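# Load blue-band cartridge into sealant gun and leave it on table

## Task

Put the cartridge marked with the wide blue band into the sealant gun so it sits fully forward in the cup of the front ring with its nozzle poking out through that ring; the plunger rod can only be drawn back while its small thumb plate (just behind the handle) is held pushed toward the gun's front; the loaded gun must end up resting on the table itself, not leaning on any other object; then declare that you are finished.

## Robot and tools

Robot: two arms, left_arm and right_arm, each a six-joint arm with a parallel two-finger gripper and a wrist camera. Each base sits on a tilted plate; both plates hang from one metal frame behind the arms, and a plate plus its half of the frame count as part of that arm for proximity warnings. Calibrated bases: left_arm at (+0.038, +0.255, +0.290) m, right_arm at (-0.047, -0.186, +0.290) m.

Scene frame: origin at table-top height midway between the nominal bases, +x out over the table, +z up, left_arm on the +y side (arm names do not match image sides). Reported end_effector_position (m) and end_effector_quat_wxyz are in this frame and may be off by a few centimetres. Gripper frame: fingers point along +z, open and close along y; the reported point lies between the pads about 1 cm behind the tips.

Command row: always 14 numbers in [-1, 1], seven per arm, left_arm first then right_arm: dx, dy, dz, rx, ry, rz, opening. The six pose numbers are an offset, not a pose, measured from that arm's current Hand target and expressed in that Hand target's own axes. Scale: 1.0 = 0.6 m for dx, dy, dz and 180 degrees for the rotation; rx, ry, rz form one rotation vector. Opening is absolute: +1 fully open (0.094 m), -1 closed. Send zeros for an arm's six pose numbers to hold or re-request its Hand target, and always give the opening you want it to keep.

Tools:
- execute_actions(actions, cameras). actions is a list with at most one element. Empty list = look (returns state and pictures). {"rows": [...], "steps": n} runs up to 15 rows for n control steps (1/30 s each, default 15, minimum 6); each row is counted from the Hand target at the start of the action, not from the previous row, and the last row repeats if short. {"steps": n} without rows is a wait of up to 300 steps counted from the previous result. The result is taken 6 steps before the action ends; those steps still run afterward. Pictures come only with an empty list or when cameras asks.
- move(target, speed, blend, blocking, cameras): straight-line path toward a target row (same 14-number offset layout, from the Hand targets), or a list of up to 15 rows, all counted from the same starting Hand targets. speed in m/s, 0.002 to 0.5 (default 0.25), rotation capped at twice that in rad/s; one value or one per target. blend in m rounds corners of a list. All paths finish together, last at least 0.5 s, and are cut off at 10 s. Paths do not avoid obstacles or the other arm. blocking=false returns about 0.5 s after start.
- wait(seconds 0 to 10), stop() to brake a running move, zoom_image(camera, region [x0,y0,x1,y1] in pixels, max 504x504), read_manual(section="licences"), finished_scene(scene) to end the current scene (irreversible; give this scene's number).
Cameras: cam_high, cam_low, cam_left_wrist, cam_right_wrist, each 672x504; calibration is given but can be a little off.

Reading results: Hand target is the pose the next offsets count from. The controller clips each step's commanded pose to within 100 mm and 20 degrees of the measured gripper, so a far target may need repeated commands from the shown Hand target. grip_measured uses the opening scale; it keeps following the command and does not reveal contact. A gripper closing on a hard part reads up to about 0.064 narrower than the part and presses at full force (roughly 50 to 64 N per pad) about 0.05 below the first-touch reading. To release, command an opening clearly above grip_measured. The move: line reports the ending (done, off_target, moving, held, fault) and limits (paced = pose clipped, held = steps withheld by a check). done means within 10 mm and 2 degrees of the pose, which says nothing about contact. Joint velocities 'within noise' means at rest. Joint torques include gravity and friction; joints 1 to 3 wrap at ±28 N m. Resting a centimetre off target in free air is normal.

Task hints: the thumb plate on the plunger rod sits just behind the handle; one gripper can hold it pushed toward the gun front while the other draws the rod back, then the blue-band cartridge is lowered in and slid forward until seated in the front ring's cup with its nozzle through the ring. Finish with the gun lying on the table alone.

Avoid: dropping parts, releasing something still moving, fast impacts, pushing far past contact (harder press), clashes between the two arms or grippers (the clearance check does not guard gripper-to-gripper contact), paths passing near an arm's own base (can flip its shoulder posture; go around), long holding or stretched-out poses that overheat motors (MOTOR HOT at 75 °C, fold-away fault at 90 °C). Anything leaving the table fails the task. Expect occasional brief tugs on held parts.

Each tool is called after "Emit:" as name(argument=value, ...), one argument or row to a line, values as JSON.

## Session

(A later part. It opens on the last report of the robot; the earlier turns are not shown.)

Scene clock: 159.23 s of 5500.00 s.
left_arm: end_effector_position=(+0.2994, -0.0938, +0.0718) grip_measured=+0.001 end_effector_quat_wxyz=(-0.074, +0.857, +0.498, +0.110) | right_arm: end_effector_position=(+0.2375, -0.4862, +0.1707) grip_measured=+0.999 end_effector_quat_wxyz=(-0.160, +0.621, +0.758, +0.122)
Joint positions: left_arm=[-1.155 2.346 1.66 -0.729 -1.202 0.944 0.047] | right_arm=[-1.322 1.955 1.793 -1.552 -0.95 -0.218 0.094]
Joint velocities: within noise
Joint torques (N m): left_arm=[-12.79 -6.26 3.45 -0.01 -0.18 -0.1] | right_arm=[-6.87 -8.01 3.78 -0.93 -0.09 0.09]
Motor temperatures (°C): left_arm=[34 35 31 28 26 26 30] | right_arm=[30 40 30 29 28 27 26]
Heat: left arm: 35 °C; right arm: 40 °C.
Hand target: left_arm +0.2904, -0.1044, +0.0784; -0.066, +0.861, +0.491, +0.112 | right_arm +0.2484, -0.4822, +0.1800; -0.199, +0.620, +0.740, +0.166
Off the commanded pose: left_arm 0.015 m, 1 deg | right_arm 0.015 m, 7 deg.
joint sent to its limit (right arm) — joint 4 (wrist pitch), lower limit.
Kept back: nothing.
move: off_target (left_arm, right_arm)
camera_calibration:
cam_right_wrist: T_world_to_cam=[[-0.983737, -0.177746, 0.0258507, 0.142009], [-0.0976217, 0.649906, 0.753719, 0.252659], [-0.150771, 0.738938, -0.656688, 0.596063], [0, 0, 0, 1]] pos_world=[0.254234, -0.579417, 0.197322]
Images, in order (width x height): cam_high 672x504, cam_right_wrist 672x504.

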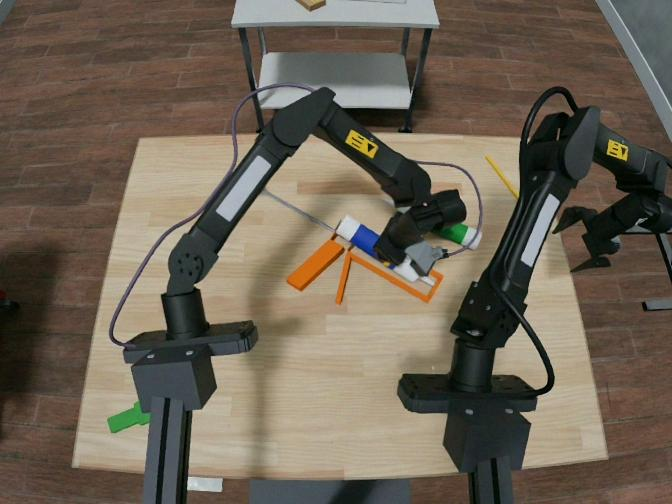

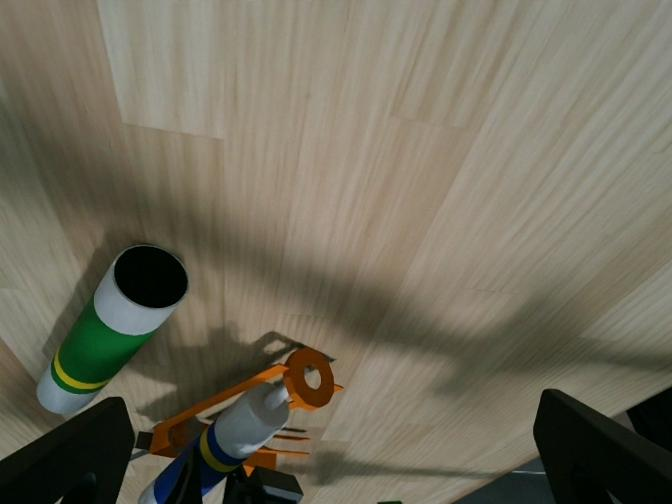

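Emit:
move(
  target=[0.0117,-0.0067,-0.0142,0,0,0,-0.25,0,0,0,0,0,0,1],
  speed=0.04,
  cameras=["cam_right_wrist","cam_high"],
)

Emit:
zoom_image(
  camera="cam_right_wrist",
  region=[130, 330, 350, 504],
)

Emit:
zoom_image(
  camera="cam_high",
  region=[300, 180, 480, 320],
)

Scene clock: 160.27 s of 5500.00 s.
left_arm: end_effector_position=(+0.2967, -0.0902, +0.0720) grip_measured=+0.001 end_effector_quat_wxyz=(-0.078, +0.851, +0.508, +0.112) | right_arm: end_effector_position=(+0.2375, -0.4862, +0.1707) grip_measured=+0.999 end_effector_quat_wxyz=(-0.160, +0.621, +0.758, +0.122)
Joint positions: left_arm=[-1.155 2.347 1.657 -0.753 -1.202 0.895 0.047] | right_arm=[-1.322 1.955 1.793 -1.552 -0.95 -0.218 0.094]
Joint velocities: within noise
Joint torques (N m): left_arm=[-14.02 -8.51 1.52 -0.23 -0.19 -0.05] | right_arm=[-6.87 -8.02 3.78 -0.94 -0.09 0.09]
Motor temperatures (°C): left_arm=[34 35 31 28 26 26 30] | right_arm=[30 40 30 29 28 27 26]
Heat: left arm: 35 °C; right arm: 40 °C.
Hand target: left_arm +0.2892, -0.0984, +0.0884; -0.066, +0.861, +0.491, +0.112 | right_arm +0.2484, -0.4822, +0.1800; -0.199, +0.620, +0.740, +0.166
Off the commanded pose: left_arm 0.020 m, 3 deg | right_arm 0.015 m, 7 deg.
joint sent to its limit (right arm) — joint 4 (wrist pitch), lower limit.
Kept back: nothing.
move: off_target (left_arm, right_arm)
camera_calibration:
cam_right_wrist: T_world_to_cam=[[-0.983737, -0.177746, 0.0258507, 0.142009], [-0.0976217, 0.649906, 0.753719, 0.252659], [-0.150771, 0.738938, -0.656688, 0.596063], [0, 0, 0, 1]] pos_world=[0.254234, -0.579417, 0.197322]
Images, in order (width x height): cam_high 672x504, cam_right_wrist 672x504.

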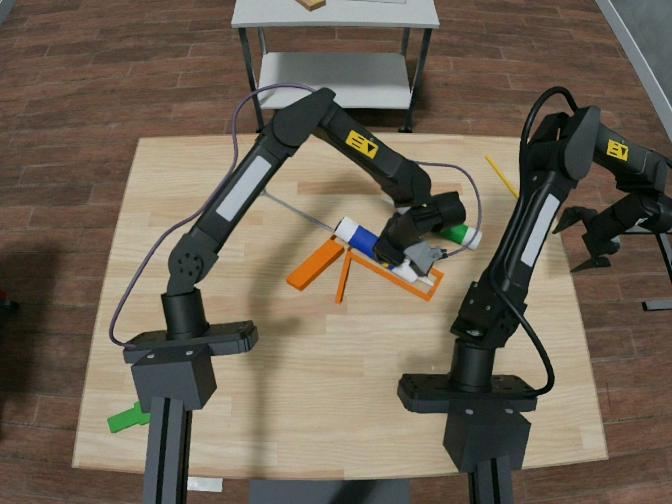

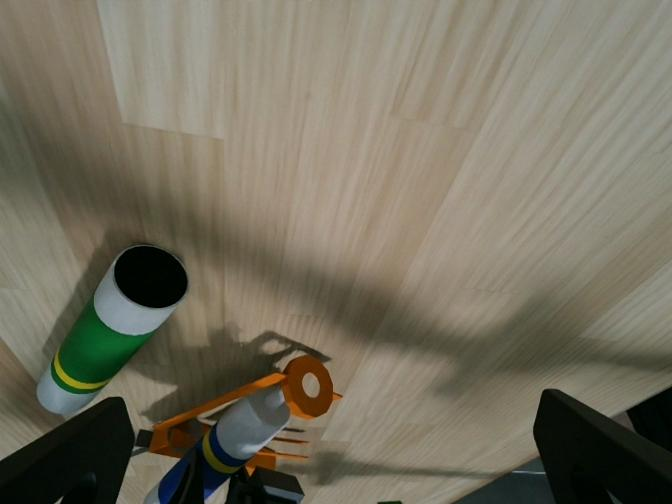

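Scaled by 2.291 from the camera's 672x504 image, which has a finer 960x720 frame.

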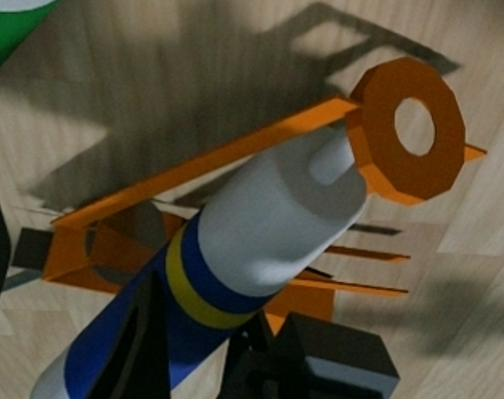

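Scaled by 2.800 from the camera's 672x504 image, which has a finer 960x720 frame.

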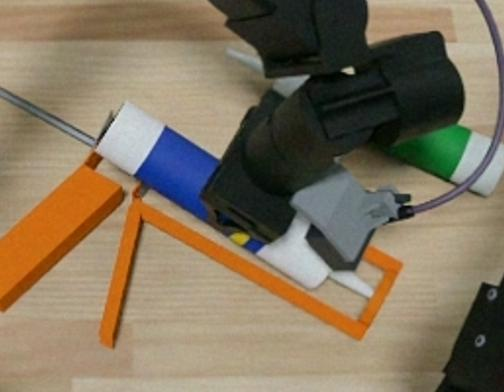

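Emit:
move(
  target=[
    [0.0388,0.0068,-0.0185,0,0,0,-0.25,0,0,0,0,0,0,1],
    [0.0303,0.0068,0.0138,0,0,0,-0.25,0,0,0,0,0,0,1],
  ],
  speed=0.06,
  cameras=["cam_right_wrist","cam_high"],
)

Emit:
zoom_image(
  camera="cam_right_wrist",
  region=[130, 330, 350, 504],
)

Emit:
zoom_image(
  camera="cam_high",
  region=[300, 180, 480, 320],
)

Scene clock: 161.97 s of 5500.00 s.
left_arm: end_effector_position=(+0.2967, -0.0804, +0.0762) grip_measured=+0.001 end_effector_quat_wxyz=(-0.077, +0.860, +0.493, +0.110) | right_arm: end_effector_position=(+0.2375, -0.4862, +0.1707) grip_measured=+0.999 end_effector_quat_wxyz=(-0.160, +0.621, +0.758, +0.122)
Joint positions: left_arm=[-1.155 2.298 1.582 -0.712 -1.202 0.944 0.047] | right_arm=[-1.322 1.955 1.793 -1.552 -0.95 -0.218 0.094]
Joint velocities: within noise
Joint torques (N m): left_arm=[-11.07 -10.41 1.35 0.09 -0.14 0.05] | right_arm=[-6.86 -8.03 3.77 -0.93 -0.08 0.09]
Motor temperatures (°C): left_arm=[35 35 31 28 26 26 30] | right_arm=[30 40 30 29 28 27 26]
Heat: left arm: 35 °C; right arm: 40 °C.
Hand target: left_arm +0.3028, -0.0835, +0.0851; -0.066, +0.861, +0.491, +0.112 | right_arm +0.2484, -0.4822, +0.1800; -0.199, +0.620, +0.740, +0.166
Off the commanded pose: left_arm 0.011 m, 1 deg | right_arm 0.015 m, 7 deg.
joint sent to its limit (right arm) — joint 4 (wrist pitch), lower limit.
Kept back: nothing.
move: off_target (left_arm, right_arm)
camera_calibration:
cam_right_wrist: T_world_to_cam=[[-0.983737, -0.177746, 0.0258507, 0.142009], [-0.0976217, 0.649906, 0.753719, 0.252659], [-0.150771, 0.738938, -0.656688, 0.596063], [0, 0, 0, 1]] pos_world=[0.254234, -0.579417, 0.197322]
Images, in order (width x height): cam_high 672x504, cam_right_wrist 672x504.

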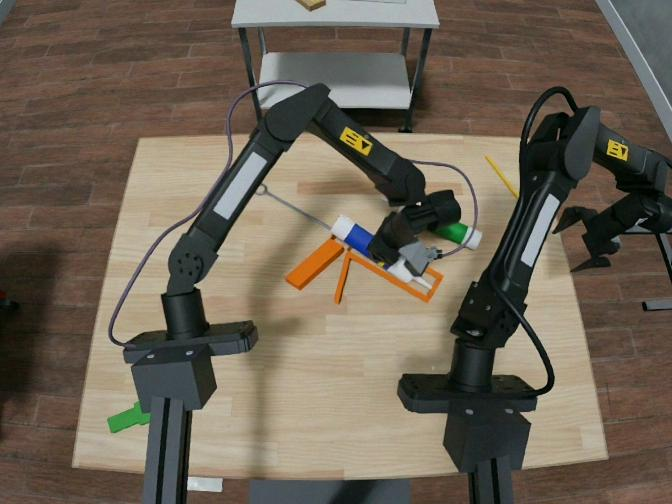

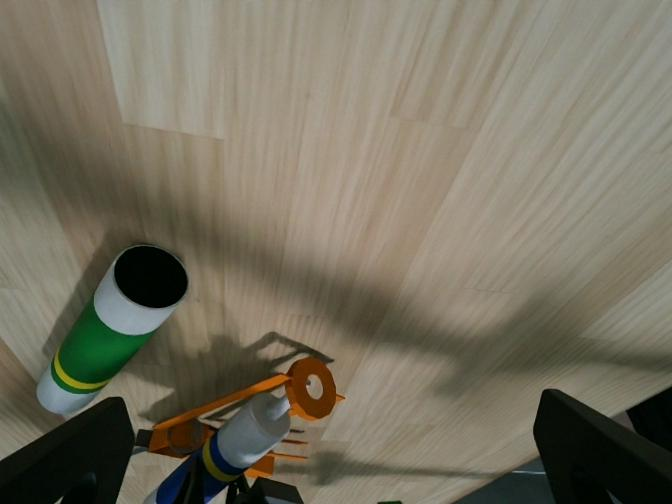

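Scaled by 2.291 from the camera's 672x504 image, which has a finer 960x720 frame.

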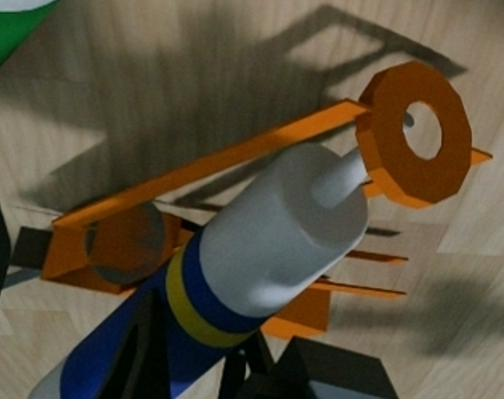

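Scaled by 2.800 from the camera's 672x504 image, which has a finer 960x720 frame.

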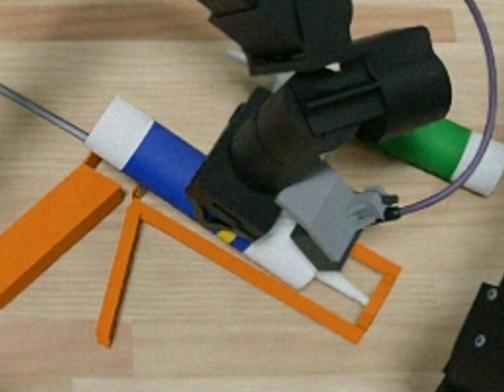

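Emit:
move(
  target=[0.004,0.0042,-0.0213,0,0,0,-0.25,0,0,0,0,0,0,1],
  speed=0.04,
  cameras=["cam_right_wrist"],
)

Emit:
zoom_image(
  camera="cam_right_wrist",
  region=[130, 330, 350, 504],
)

Scene clock: 163.27 s of 5500.00 s.
left_arm: end_effector_position=(+0.2975, -0.0774, +0.0780) grip_measured=+0.001 end_effector_quat_wxyz=(-0.083, +0.859, +0.492, +0.111) | right_arm: end_effector_position=(+0.2375, -0.4862, +0.1707) grip_measured=+0.999 end_effector_quat_wxyz=(-0.160, +0.621, +0.758, +0.122)
Joint positions: left_arm=[-1.155 2.298 1.594 -0.755 -1.202 0.916 0.047] | right_arm=[-1.322 1.955 1.793 -1.552 -0.95 -0.218 0.094]
Joint velocities: within noise
Joint torques (N m): left_arm=[-13.16 -10.63 3.1 -0.25 -0.17 -0.07] | right_arm=[-6.86 -8.02 3.78 -0.94 -0.08 0.09]
Motor temperatures (°C): left_arm=[35 35 31 28 26 26 30] | right_arm=[30 40 30 29 28 26 26]
Heat: left arm: 35 °C; right arm: 40 °C.
Hand target: left_arm +0.3046, -0.0857, +0.0981; -0.066, +0.861, +0.491, +0.112 | right_arm +0.2484, -0.4822, +0.1800; -0.199, +0.620, +0.740, +0.166
Off the commanded pose: left_arm 0.023 m, 2 deg | right_arm 0.015 m, 7 deg.
joint sent to its limit (right arm) — joint 4 (wrist pitch), lower limit.
Kept back: nothing.
move: off_target (left_arm, right_arm)
camera_calibration:
cam_right_wrist: T_world_to_cam=[[-0.983737, -0.177746, 0.0258507, 0.142009], [-0.0976217, 0.649906, 0.753719, 0.252659], [-0.150771, 0.738938, -0.656688, 0.596063], [0, 0, 0, 1]] pos_world=[0.254234, -0.579417, 0.197322]
Images, in order (width x height): cam_right_wrist 672x504.

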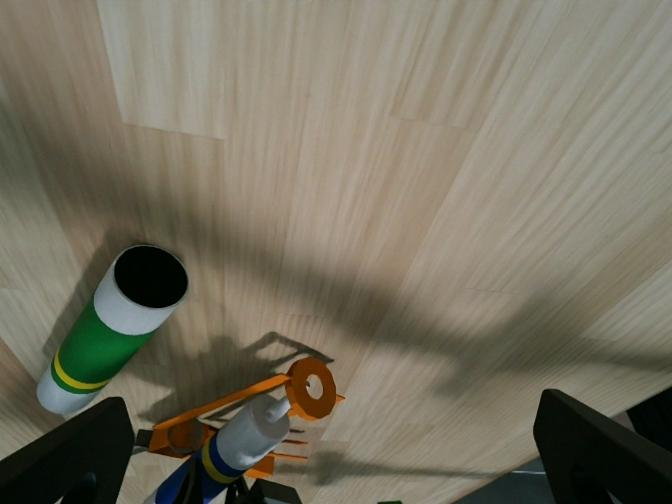

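Scaled by 2.291 from the camera's 672x504 image, which has a finer 960x720 frame.

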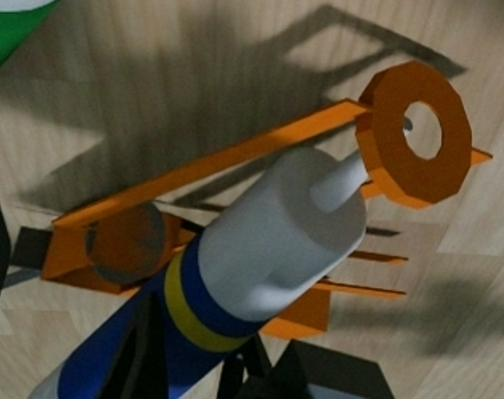

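Emit:
move(
  target=[
    [0.0,0.0,-0.032,0,0,0,-0.25,0,0,0,0,0,0,1],
    [0.0,0.0,0.0067,0,0,0,-0.25,0,0,0,0,0,0,1],
  ],
  speed=0.06,
  cameras=["cam_right_wrist","cam_high"],
)

Emit:
zoom_image(
  camera="cam_right_wrist",
  region=[130, 330, 350, 504],
)

Emit:
zoom_image(
  camera="cam_high",
  region=[300, 180, 480, 320],
)

Scene clock: 182.87 s of 5500.00 s.
left_arm: end_effector_position=(+0.2969, -0.0845, +0.0875) grip_measured=+0.001 end_effector_quat_wxyz=(-0.074, +0.861, +0.491, +0.108) | right_arm: end_effector_position=(+0.2375, -0.4862, +0.1707) grip_measured=+0.999 end_effector_quat_wxyz=(-0.160, +0.621, +0.758, +0.122)
Joint positions: left_arm=[-1.18 2.298 1.609 -0.783 -1.202 0.898 0.047] | right_arm=[-1.322 1.955 1.793 -1.552 -0.95 -0.218 0.094]
Joint velocities: within noise
Joint torques (N m): left_arm=[-10.52 -10.54 1.31 0.08 -0.16 0.05] | right_arm=[-6.86 -8.01 3.77 -0.94 -0.09 0.09]
Motor temperatures (°C): left_arm=[39 37 30 28 26 26 30] | right_arm=[30 40 30 29 28 26 26]
Heat: left arm: 39 °C; right arm: 40 °C.
Hand target: left_arm +0.3050, -0.0848, +0.0943; -0.066, +0.861, +0.491, +0.112 | right_arm +0.2484, -0.4822, +0.1800; -0.199, +0.620, +0.740, +0.166
Off the commanded pose: left_arm 0.011 m, 1 deg | right_arm 0.015 m, 7 deg.
joint sent to its limit (right arm) — joint 4 (wrist pitch), lower limit.
Kept back: nothing.
move: off_target (left_arm, right_arm)
camera_calibration:
cam_right_wrist: T_world_to_cam=[[-0.983737, -0.177746, 0.0258507, 0.142009], [-0.0976217, 0.649906, 0.753719, 0.252659], [-0.150771, 0.738938, -0.656688, 0.596063], [0, 0, 0, 1]] pos_world=[0.254234, -0.579417, 0.197322]
Images, in order (width x height): cam_high 672x504, cam_right_wrist 672x504.

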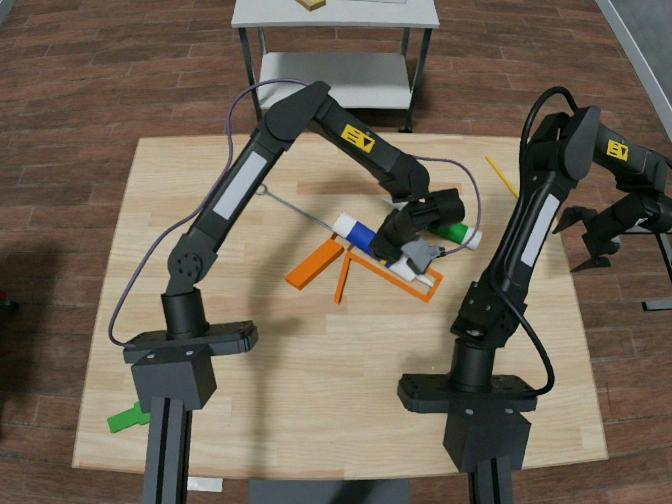

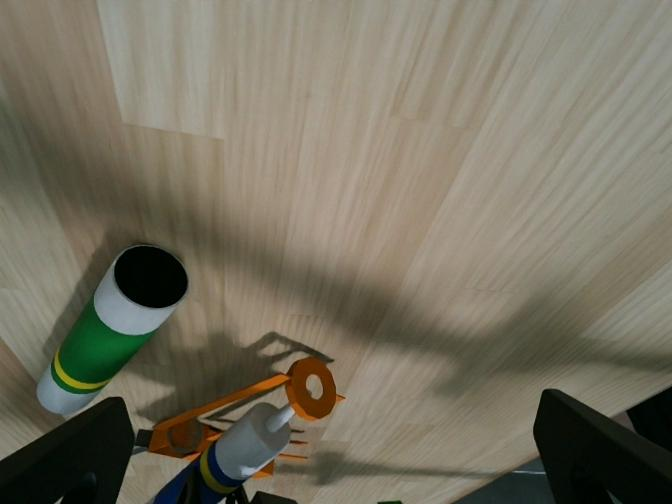

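Scaled by 2.291 from the camera's 672x504 image, which has a finer 960x720 frame.

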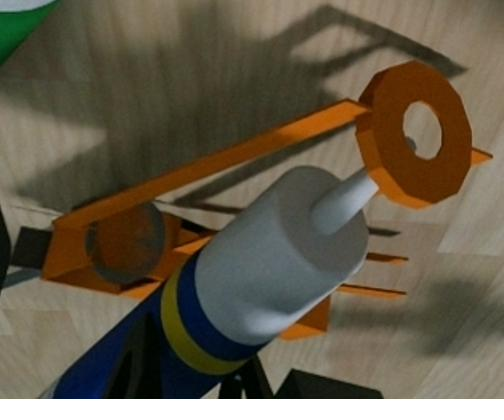

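Scaled by 2.800 from the camera's 672x504 image, which has a finer 960x720 frame.

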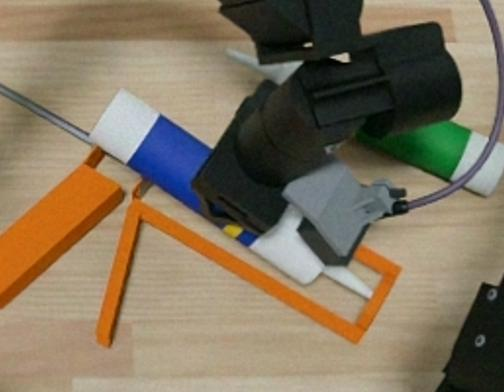

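Emit:
move(
  target=[-0.045,0,-0.005,0,0,0,-0.25,0,0,0,0,0,0,1],
  speed=0.04,
  cameras=["cam_right_wrist","cam_high"],
)

Emit:
zoom_image(
  camera="cam_right_wrist",
  region=[130, 330, 350, 504],
)

Emit:
zoom_image(
  camera="cam_high",
  region=[300, 180, 480, 320],
)

Scene clock: 184.43 s of 5500.00 s.
left_arm: end_effector_position=(+0.3035, -0.0974, +0.0844) grip_measured=+0.001 end_effector_quat_wxyz=(-0.070, +0.851, +0.506, +0.119) | right_arm: end_effector_position=(+0.2375, -0.4862, +0.1707) grip_measured=+0.999 end_effector_quat_wxyz=(-0.160, +0.621, +0.758, +0.122)
Joint positions: left_arm=[-1.18 2.353 1.705 -0.824 -1.221 0.86 0.047] | right_arm=[-1.322 1.955 1.793 -1.552 -0.95 -0.218 0.094]
Joint velocities: within noise
Joint torques (N m): left_arm=[-12.86 -6.08 3.38 -0.06 -0.1 -0.08] | right_arm=[-6.86 -8.02 3.77 -0.94 -0.08 0.09]
Motor temperatures (°C): left_arm=[39 36 30 28 26 26 30] | right_arm=[30 40 30 29 28 26 26]
Heat: left arm: 39 °C; right arm: 40 °C.
Hand target: left_arm +0.2912, -0.1079, +0.0902; -0.066, +0.861, +0.491, +0.112 | right_arm +0.2484, -0.4822, +0.1800; -0.199, +0.620, +0.740, +0.166
Off the commanded pose: left_arm 0.017 m, 2 deg | right_arm 0.015 m, 7 deg.
joint sent to its limit (right arm) — joint 4 (wrist pitch), lower limit.
Kept back: nothing.
move: off_target (left_arm, right_arm)
camera_calibration:
cam_right_wrist: T_world_to_cam=[[-0.983737, -0.177746, 0.0258507, 0.142009], [-0.0976217, 0.649906, 0.753719, 0.252659], [-0.150771, 0.738938, -0.656688, 0.596063], [0, 0, 0, 1]] pos_world=[0.254234, -0.579417, 0.197322]
Images, in order (width x height): cam_high 672x504, cam_right_wrist 672x504.

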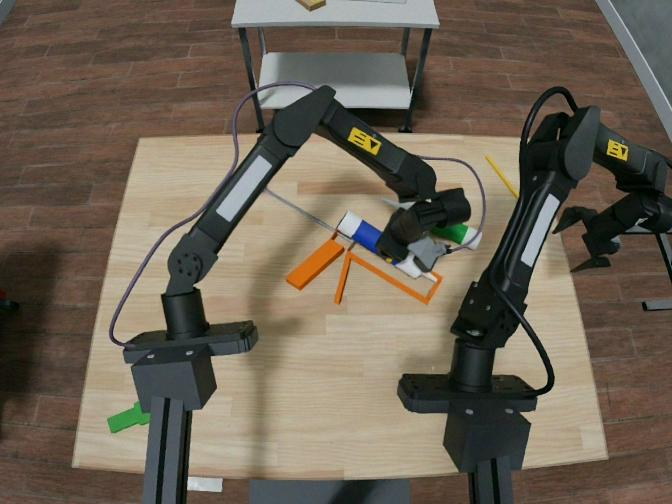

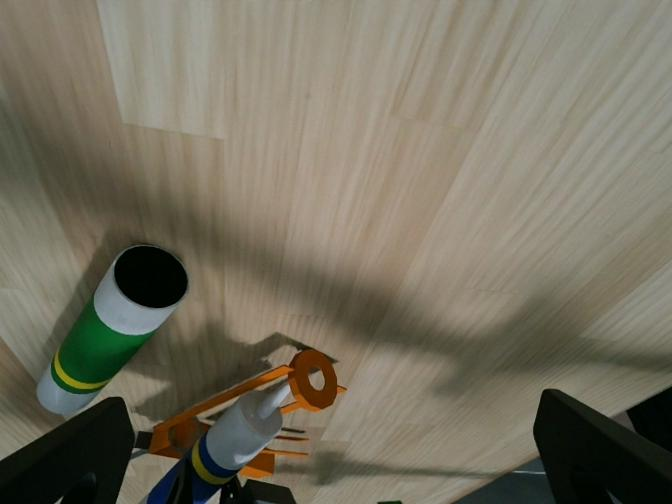

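Scaled by 2.291 from the camera's 672x504 image, which has a finer 960x720 frame.

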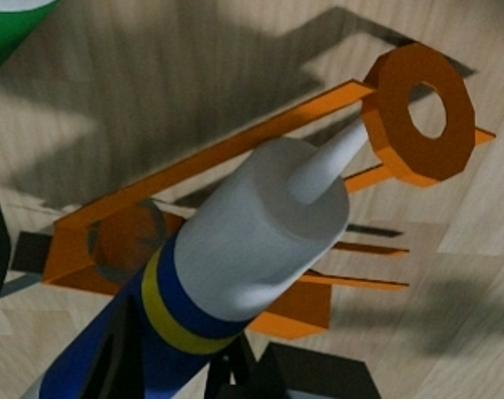

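Scaled by 2.800 from the camera's 672x504 image, which has a finer 960x720 frame.

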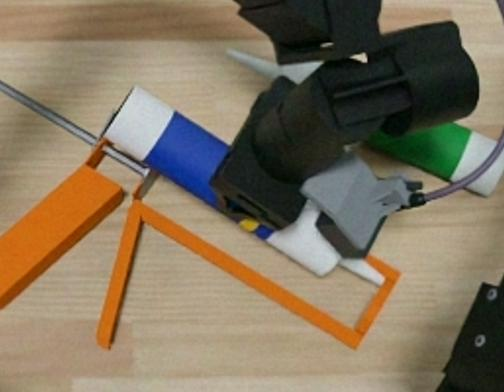

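Emit:
move(
  target=[
    [0.12,0,-0.01,0,0,0,-0.25,0,0,0,0,0,0,1],
    [0.1608,-0.0117,-0.1468,0,0,0,-0.25,0,0,0,0,0,0,1],
    [-0.0112,-0.0118,-0.1438,0,0,0,-0.25,0,0,0,0,0,0,1],
  ],
  speed=0.06,
  cameras=["cam_right_wrist","cam_high","cam_left_wrist"],
)

Emit:
zoom_image(
  camera="cam_high",
  region=[240, 130, 500, 320],
)

Scene clock: 190.10 s of 5500.00 s.
left_arm: end_effector_position=(+0.2831, -0.1194, +0.1539) grip_measured=+0.001 end_effector_quat_wxyz=(-0.078, +0.848, +0.512, +0.115) | right_arm: end_effector_position=(+0.2375, -0.4862, +0.1707) grip_measured=+0.999 end_effector_quat_wxyz=(-0.160, +0.621, +0.758, +0.122)
Joint positions: left_arm=[-1.343 2.497 2.022 -1.453 -1.184 0.364 0.047] | right_arm=[-1.322 1.955 1.793 -1.552 -0.95 -0.218 0.094]
Joint velocities: within noise
Joint torques (N m): left_arm=[-15.68 -6.49 3.96 -0.45 0.05 -0.08] | right_arm=[-6.86 -8.03 3.77 -0.94 -0.08 0.09]
Motor temperatures (°C): left_arm=[40 36 30 28 26 26 30] | right_arm=[30 40 30 29 28 26 26]
Heat: left arm: 40 °C; right arm: 40 °C.
Hand target: left_arm +0.2708, -0.1291, +0.1718; -0.066, +0.861, +0.491, +0.112 | right_arm +0.2484, -0.4822, +0.1800; -0.199, +0.620, +0.740, +0.166
Off the commanded pose: left_arm 0.024 m, 3 deg | right_arm 0.015 m, 7 deg.
joint sent to its limit (right arm) — joint 4 (wrist pitch), lower limit.
Kept back: nothing.
move: off_target (left_arm, right_arm)
camera_calibration:
cam_left_wrist: T_world_to_cam=[[-0.880177, 0.473909, 0.0264418, 0.302599], [0.373031, 0.656222, 0.655912, -0.0897927], [0.293491, 0.587182, -0.754374, 0.190111], [0, 0, 0, 1]] pos_world=[0.24404, -0.19611, 0.194309]
cam_right_wrist: T_world_to_cam=[[-0.983737, -0.177746, 0.0258507, 0.142009], [-0.0976217, 0.649906, 0.753719, 0.252659], [-0.150771, 0.738938, -0.656688, 0.596063], [0, 0, 0, 1]] pos_world=[0.254234, -0.579417, 0.197322]
Images, in order (width x height): cam_high 672x504, cam_left_wrist 672x504, cam_right_wrist 672x504.

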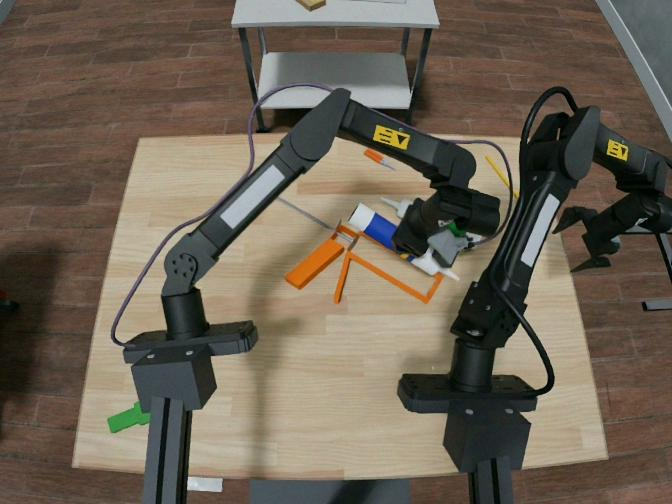

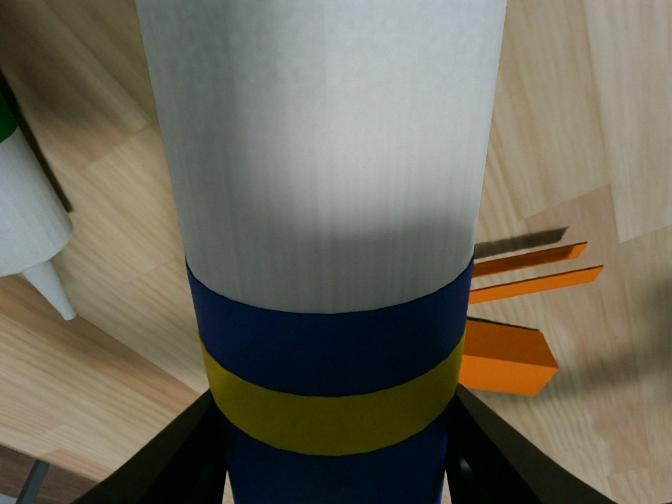

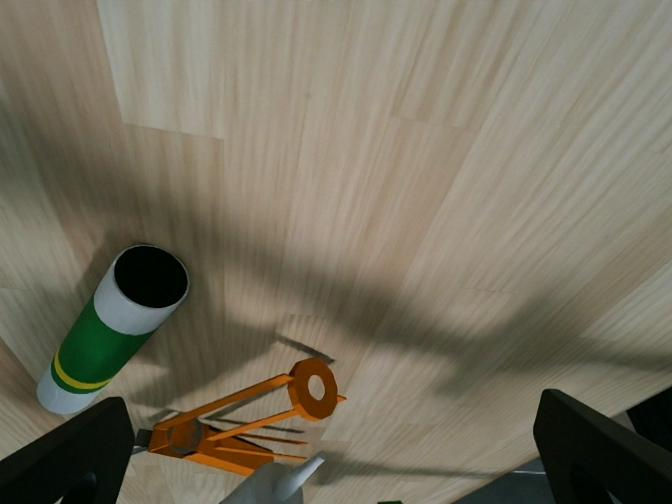

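Scaled by 1.938 from the camera's 672x504 image, which has a finer 960x720 frame.

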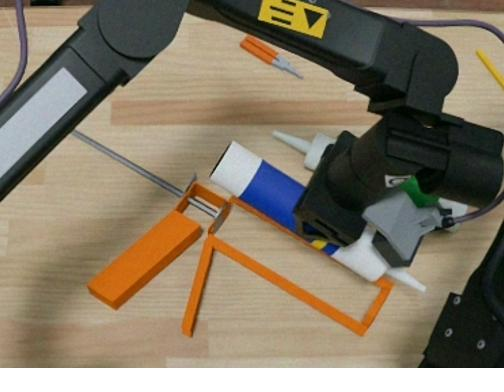

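Emit:
move(
  target=[0.2162,-0.005,-0.0253,0,0,0,-0.25,0,0,0,0,0,0,1],
  speed=0.1,
  cameras=[],
)

Emit:
move(
  target=[-0.2315,-0.0043,-0.01,0,0,0,-0.25,0,0,0,0,0,0,1],
  speed=0.06,
  cameras=[],
  blocking=false,
)

Emit:
wait(
  seconds=0.4,
  cameras=[],
)

Emit:
wait(
  seconds=0.4,
  cameras=[],
)

Emit:
wait(
  seconds=0.4,
  cameras=[],
)

Emit:
wait(
  seconds=3,
  cameras=["cam_high","cam_right_wrist"],
)

Scene clock: 192.63 s of 5500.00 s.
left_arm: end_effector_position=(+0.3302, -0.0221, +0.2023) grip_measured=+0.001 end_effector_quat_wxyz=(-0.080, +0.848, +0.511, +0.115) | right_arm: end_effector_position=(+0.2375, -0.4862, +0.1707) grip_measured=+0.999 end_effector_quat_wxyz=(-0.160, +0.621, +0.758, +0.122)
Joint positions: left_arm=[-1.347 2.057 1.591 -1.482 -1.181 0.349 0.047] | right_arm=[-1.322 1.955 1.793 -1.552 -0.95 -0.218 0.094]
Joint velocities: within noise
Joint torques (N m): left_arm=[-12.31 -8.88 1.92 -0.43 -0.01 0.01] | right_arm=[-6.87 -8.02 3.77 -0.94 -0.09 0.09]
Motor temperatures (°C): left_arm=[41 37 30 28 26 26 30] | right_arm=[30 40 30 29 28 26 26]
Heat: left arm: 41 °C; right arm: 40 °C.
Hand target: left_arm +0.3303, -0.0231, +0.2199; -0.066, +0.861, +0.491, +0.112 | right_arm +0.2484, -0.4822, +0.1800; -0.199, +0.620, +0.740, +0.166
Off the commanded pose: left_arm 0.018 m, 3 deg | right_arm 0.015 m, 7 deg.
joint sent to its limit (right arm) — joint 4 (wrist pitch), lower limit.
Kept back: nothing.
move: off_target (left_arm, right_arm)
No camera images: "cameras" was empty.

Scene clock: 193.13 s of 5500.00 s.
left_arm: end_effector_position=(+0.3254, -0.0345, +0.2019) grip_measured=+0.001 end_effector_quat_wxyz=(-0.076, +0.850, +0.509, +0.114) | right_arm: end_effector_position=(+0.2375, -0.4862, +0.1707) grip_measured=+0.999 end_effector_quat_wxyz=(-0.160, +0.621, +0.758, +0.122)
Joint positions: left_arm=[-1.359 2.099 1.631 -1.484 -1.181 0.344 0.047] | right_arm=[-1.322 1.955 1.793 -1.552 -0.95 -0.218 0.094]
Joint velocities: left_arm=[-0.022 0.237 0.164 -0.066 -0.022 -0.066 -0.001] | right_arm=[within noise]
Joint torques (N m): left_arm=[-12.81 -5.14 3.89 -0.39 0.05 -0.06] | right_arm=[-6.83 -7.94 3.73 -0.93 -0.09 0.08]
Motor temperatures (°C): left_arm=[41 36 30 28 26 26 30] | right_arm=[30 40 30 29 28 26 26]
Heat: left arm: 41 °C; right arm: 40 °C.
Hand target: left_arm +0.3156, -0.0472, +0.2129; -0.066, +0.861, +0.491, +0.112 | right_arm +0.2481, -0.4820, +0.1794; -0.165, +0.626, +0.750, +0.131
Off the commanded pose: left_arm 0.124 m, 3 deg | right_arm 0.015 m, 7 deg.
joint sent to its limit (right arm) — joint 4 (wrist pitch), lower limit.
Kept back: nothing.
move: running
No camera images: "cameras" was empty.

Scene clock: 193.53 s of 5500.00 s.
left_arm: end_effector_position=(+0.3138, -0.0546, +0.1949) grip_measured=+0.001 end_effector_quat_wxyz=(-0.076, +0.850, +0.508, +0.115) | right_arm: end_effector_position=(+0.2375, -0.4862, +0.1707) grip_measured=+0.999 end_effector_quat_wxyz=(-0.160, +0.621, +0.758, +0.122)
Joint positions: left_arm=[-1.366 2.19 1.705 -1.487 -1.179 0.326 0.047] | right_arm=[-1.322 1.955 1.793 -1.552 -0.95 -0.218 0.094]
Joint velocities: left_arm=[-0.027 0.212 0.217 -0.066 0.037 -0.007 -0.001] | right_arm=[within noise]
Joint torques (N m): left_arm=[-13.6 -5.38 3.9 -0.42 0.08 -0.08] | right_arm=[-6.82 -7.95 3.74 -0.94 -0.08 0.08]
Motor temperatures (°C): left_arm=[41 36 31 28 26 26 30] | right_arm=[30 40 30 29 28 26 26]
Heat: left arm: 41 °C; right arm: 40 °C.
Hand target: left_arm +0.3033, -0.0669, +0.2080; -0.066, +0.861, +0.491, +0.112 | right_arm +0.2482, -0.4820, +0.1795; -0.172, +0.625, +0.748, +0.139
Off the commanded pose: left_arm 0.100 m, 3 deg | right_arm 0.015 m, 7 deg.
joint sent to its limit (right arm) — joint 4 (wrist pitch), lower limit.
earlier move: running
wait: 0.40 s; no rest
No camera images: "cameras" was empty.

Scene clock: 193.93 s of 5500.00 s.
left_arm: end_effector_position=(+0.3028, -0.0745, +0.1886) grip_measured=+0.001 end_effector_quat_wxyz=(-0.075, +0.849, +0.510, +0.115) | right_arm: end_effector_position=(+0.2375, -0.4862, +0.1707) grip_measured=+0.999 end_effector_quat_wxyz=(-0.160, +0.621, +0.758, +0.122)
Joint positions: left_arm=[-1.374 2.281 1.793 -1.499 -1.176 0.304 0.047] | right_arm=[-1.322 1.955 1.793 -1.552 -0.95 -0.218 0.094]
Joint velocities: left_arm=[0.002 0.227 0.232 -0.095 -0.066 -0.037 0] | right_arm=[within noise]
Joint torques (N m): left_arm=[-14.28 -5.72 3.96 -0.41 0.06 -0.07] | right_arm=[-6.83 -7.98 3.77 -0.94 -0.08 0.08]
Motor temperatures (°C): left_arm=[41 36 31 28 26 26 30] | right_arm=[30 40 30 29 28 26 26]
Heat: left arm: 41 °C; right arm: 40 °C.
Hand target: left_arm +0.2911, -0.0866, +0.2030; -0.066, +0.861, +0.491, +0.112 | right_arm +0.2482, -0.4821, +0.1797; -0.180, +0.624, +0.746, +0.146
Off the commanded pose: left_arm 0.078 m, 3 deg | right_arm 0.015 m, 7 deg.
joint sent to its limit (right arm) — joint 4 (wrist pitch), lower limit.
earlier move: running
wait: 0.40 s; no rest
No camera images: "cameras" was empty.

Scene clock: 194.33 s of 5500.00 s.
left_arm: end_effector_position=(+0.2917, -0.0942, +0.1824) grip_measured=+0.001 end_effector_quat_wxyz=(-0.076, +0.848, +0.511, +0.114) | right_arm: end_effector_position=(+0.2375, -0.4862, +0.1707) grip_measured=+0.999 end_effector_quat_wxyz=(-0.160, +0.621, +0.758, +0.122)
Joint positions: left_arm=[-1.381 2.376 1.895 -1.52 -1.171 0.286 0.047] | right_arm=[-1.322 1.955 1.793 -1.552 -0.95 -0.218 0.094]
Joint velocities: left_arm=[-0.037 0.232 0.271 0.007 -0.007 0.007 0] | right_arm=[within noise]
Joint torques (N m): left_arm=[-14.98 -5.94 3.89 -0.4 0.08 -0.06] | right_arm=[-6.84 -7.99 3.77 -0.94 -0.09 0.09]
Motor temperatures (°C): left_arm=[41 36 31 28 26 26 30] | right_arm=[30 40 30 29 28 26 26]
Heat: left arm: 41 °C; right arm: 40 °C.
Hand target: left_arm +0.2789, -0.1064, +0.1980; -0.066, +0.861, +0.491, +0.112 | right_arm +0.2483, -0.4821, +0.1798; -0.187, +0.623, +0.744, +0.154
Off the commanded pose: left_arm 0.056 m, 3 deg | right_arm 0.015 m, 7 deg.
joint sent to its limit (right arm) — joint 4 (wrist pitch), lower limit.
earlier move: running
wait: 0.40 s; no rest
No camera images: "cameras" was empty.

Scene clock: 195.27 s of 5500.00 s.
left_arm: end_effector_position=(+0.2707, -0.1287, +0.1713) grip_measured=+0.001 end_effector_quat_wxyz=(-0.071, +0.846, +0.517, +0.110) | right_arm: end_effector_position=(+0.2375, -0.4862, +0.1707) grip_measured=+0.999 end_effector_quat_wxyz=(-0.160, +0.621, +0.758, +0.122)
Joint positions: left_arm=[-1.393 2.535 2.077 -1.536 -1.165 0.275 0.047] | right_arm=[-1.322 1.955 1.793 -1.552 -0.95 -0.218 0.094]
Joint velocities: within noise
Joint torques (N m): left_arm=[-15.9 -6.52 4.08 -0.4 0.09 0.06] | right_arm=[-6.87 -8.02 3.78 -0.94 -0.08 0.09]
Motor temperatures (°C): left_arm=[41 36 31 28 26 26 30] | right_arm=[30 40 30 29 28 26 26]
Heat: left arm: 41 °C; right arm: 40 °C.
Hand target: left_arm +0.2589, -0.1387, +0.1900; -0.066, +0.861, +0.491, +0.112 | right_arm +0.2484, -0.4822, +0.1800; -0.199, +0.620, +0.740, +0.166
Off the commanded pose: left_arm 0.024 m, 4 deg | right_arm 0.015 m, 7 deg.
joint sent to its limit (left arm) — joint 4 (wrist pitch), lower limit.
joint sent to its limit (right arm) — joint 4 (wrist pitch), lower limit.
earlier move: off_target (left_arm, right_arm)
wait: 0.93 of 3 s (the move ended)
camera_calibration:
cam_right_wrist: T_world_to_cam=[[-0.983737, -0.177746, 0.0258507, 0.142009], [-0.0976217, 0.649906, 0.753719, 0.252659], [-0.150771, 0.738938, -0.656688, 0.596063], [0, 0, 0, 1]] pos_world=[0.254234, -0.579417, 0.197322]
Images, in order (width x height): cam_high 672x504, cam_right_wrist 672x504.

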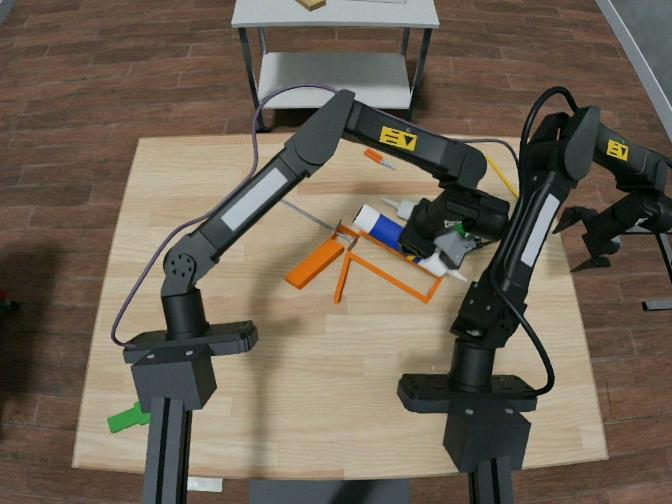

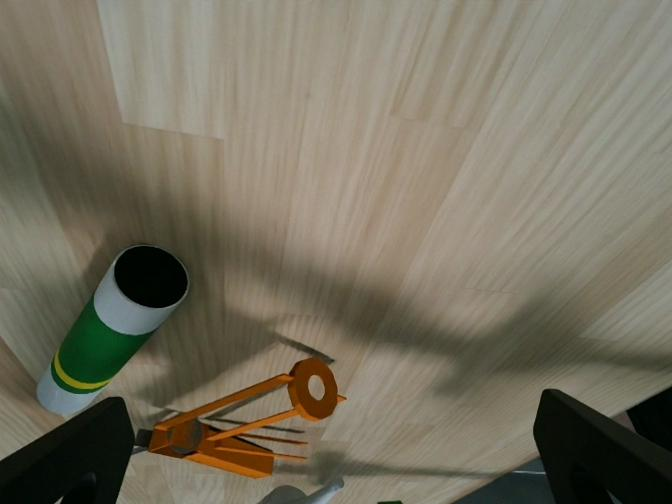

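Emit:
zoom_image(
  camera="cam_high",
  region=[300, 180, 480, 320],
)

Emit:
zoom_image(
  camera="cam_right_wrist",
  region=[130, 330, 350, 504],
)

Scaled by 2.800 from the camera's 672x504 image, which has a finer 960x720 frame.

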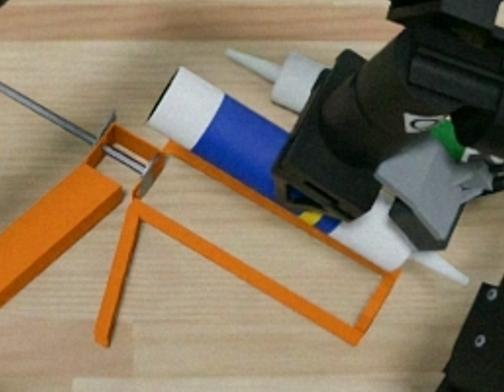

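Scaled by 2.291 from the camera's 672x504 image, which has a finer 960x720 frame.

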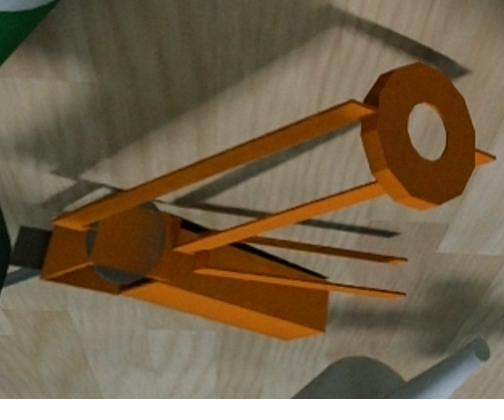

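Emit:
move(
  target=[
    [0.2163,-0.0013,0.1647,0,0,0.0117,-0.25,0,0,0,0,0,0,1],
    [0.1368,-0.0055,0.1662,0,0,0.0117,-0.25,0,0,0,0,0,0,1],
  ],
  speed=0.08,
  blend=0.005,
  cameras=["cam_high","cam_right_wrist"],
)

Emit:
zoom_image(
  camera="cam_high",
  region=[300, 180, 480, 320],
)

Emit:
zoom_image(
  camera="cam_right_wrist",
  region=[130, 330, 350, 504],
)

Scene clock: 199.97 s of 5500.00 s.
left_arm: end_effector_position=(+0.3123, -0.0346, +0.1048) grip_measured=+0.001 end_effector_quat_wxyz=(-0.083, +0.865, +0.484, +0.102) | right_arm: end_effector_position=(+0.2375, -0.4862, +0.1707) grip_measured=+0.999 end_effector_quat_wxyz=(-0.160, +0.621, +0.758, +0.122)
Joint positions: left_arm=[-1.154 2.089 1.394 -0.75 -1.187 0.952 0.047] | right_arm=[-1.322 1.955 1.793 -1.552 -0.95 -0.218 0.094]
Joint velocities: within noise
Joint torques (N m): left_arm=[-12.01 -6.17 3.07 -0.02 -0.35 -0.08] | right_arm=[-6.86 -8.03 3.78 -0.93 -0.08 0.09]
Motor temperatures (°C): left_arm=[41 36 31 28 26 26 30] | right_arm=[30 40 30 29 28 26 26]
Heat: left arm: 41 °C; right arm: 40 °C.
Hand target: left_arm +0.3092, -0.0465, +0.1148; -0.068, +0.870, +0.475, +0.111 | right_arm +0.2484, -0.4822, +0.1800; -0.199, +0.620, +0.740, +0.166
Off the commanded pose: left_arm 0.016 m, 2 deg | right_arm 0.015 m, 7 deg.
joint sent to its limit (right arm) — joint 4 (wrist pitch), lower limit.
Kept back: nothing.
move: off_target (left_arm, right_arm)
camera_calibration:
cam_right_wrist: T_world_to_cam=[[-0.983737, -0.177746, 0.0258507, 0.142009], [-0.0976217, 0.649906, 0.753719, 0.252659], [-0.150771, 0.738938, -0.656688, 0.596063], [0, 0, 0, 1]] pos_world=[0.254234, -0.579417, 0.197322]
Images, in order (width x height): cam_high 672x504, cam_right_wrist 672x504.

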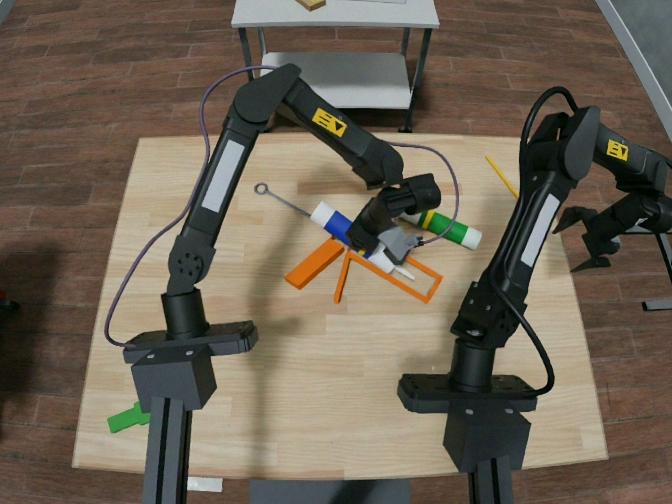

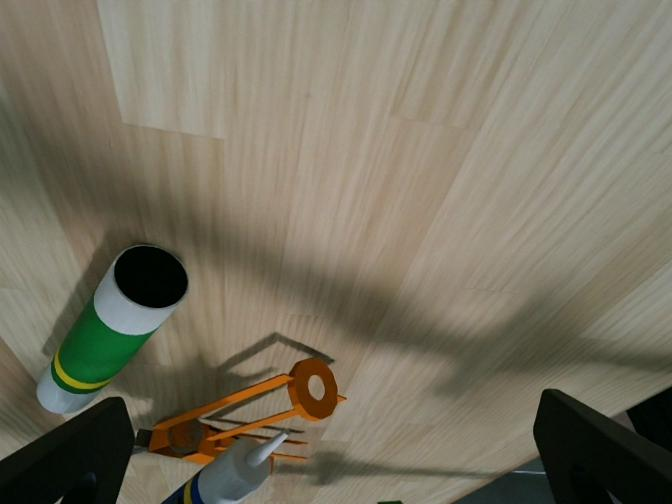

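Scaled by 2.800 from the camera's 672x504 image, which has a finer 960x720 frame.

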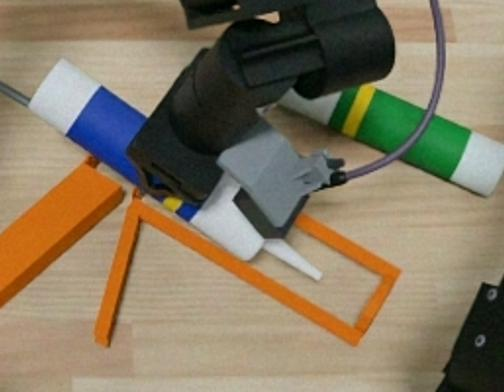

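Scaled by 2.291 from the camera's 672x504 image, which has a finer 960x720 frame.

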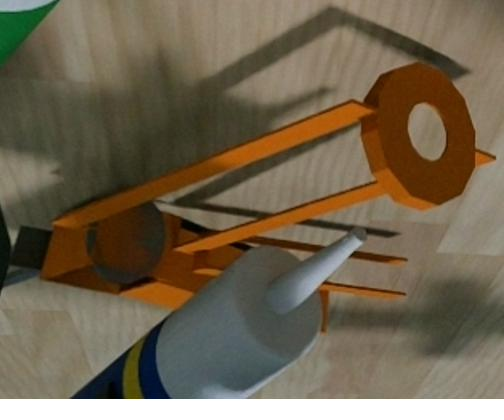

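Emit:
move(
  target=[-0.1212,0.0073,0.0,0,0,-0.0056,-0.25,0,0,0,0,0,0,1],
  speed=0.06,
  cameras=["cam_high","cam_right_wrist"],
)

Emit:
zoom_image(
  camera="cam_high",
  region=[300, 180, 480, 320],
)

Emit:
zoom_image(
  camera="cam_right_wrist",
  region=[130, 330, 350, 504],
)

Scene clock: 202.73 s of 5500.00 s.
left_arm: end_effector_position=(+0.2827, -0.0971, +0.0806) grip_measured=+0.001 end_effector_quat_wxyz=(-0.079, +0.854, +0.504, +0.102) | right_arm: end_effector_position=(+0.2375, -0.4862, +0.1707) grip_measured=+0.999 end_effector_quat_wxyz=(-0.160, +0.621, +0.758, +0.122)
Joint positions: left_arm=[-1.188 2.373 1.682 -0.827 -1.187 0.824 0.047] | right_arm=[-1.322 1.955 1.793 -1.552 -0.95 -0.218 0.094]
Joint velocities: within noise
Joint torques (N m): left_arm=[-14.5 -6.45 3.25 -0.27 -0.37 -0.08] | right_arm=[-6.86 -8.02 3.77 -0.93 -0.09 0.09]
Motor temperatures (°C): left_arm=[41 36 31 28 26 26 30] | right_arm=[30 40 30 29 28 26 26]
Heat: left arm: 41 °C; right arm: 40 °C.
Hand target: left_arm +0.2748, -0.1080, +0.0960; -0.067, +0.866, +0.483, +0.111 | right_arm +0.2484, -0.4822, +0.1800; -0.199, +0.620, +0.740, +0.166
Off the commanded pose: left_arm 0.020 m, 3 deg | right_arm 0.015 m, 7 deg.
joint sent to its limit (right arm) — joint 4 (wrist pitch), lower limit.
Kept back: nothing.
move: off_target (left_arm, right_arm)
camera_calibration:
cam_right_wrist: T_world_to_cam=[[-0.983737, -0.177746, 0.0258507, 0.142009], [-0.0976217, 0.649906, 0.753719, 0.252659], [-0.150771, 0.738938, -0.656688, 0.596063], [0, 0, 0, 1]] pos_world=[0.254234, -0.579417, 0.197322]
Images, in order (width x height): cam_high 672x504, cam_right_wrist 672x504.

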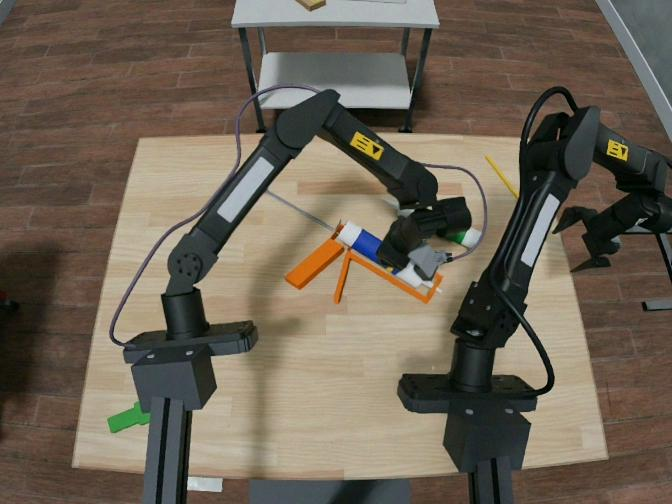

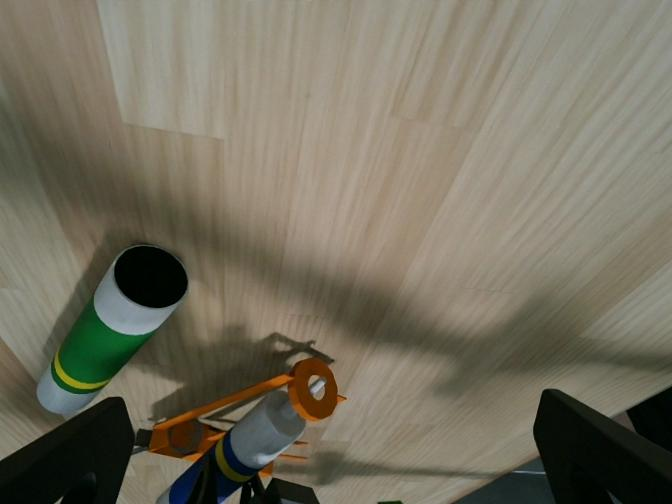

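Scaled by 2.800 from the camera's 672x504 image, which has a finer 960x720 frame.

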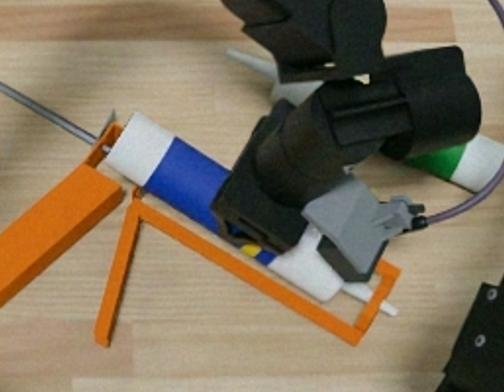

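Scaled by 2.291 from the camera's 672x504 image, which has a finer 960x720 frame.

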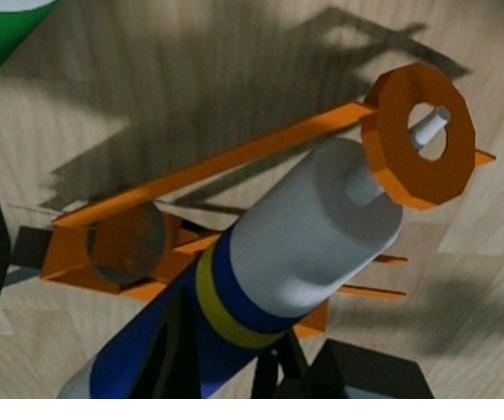

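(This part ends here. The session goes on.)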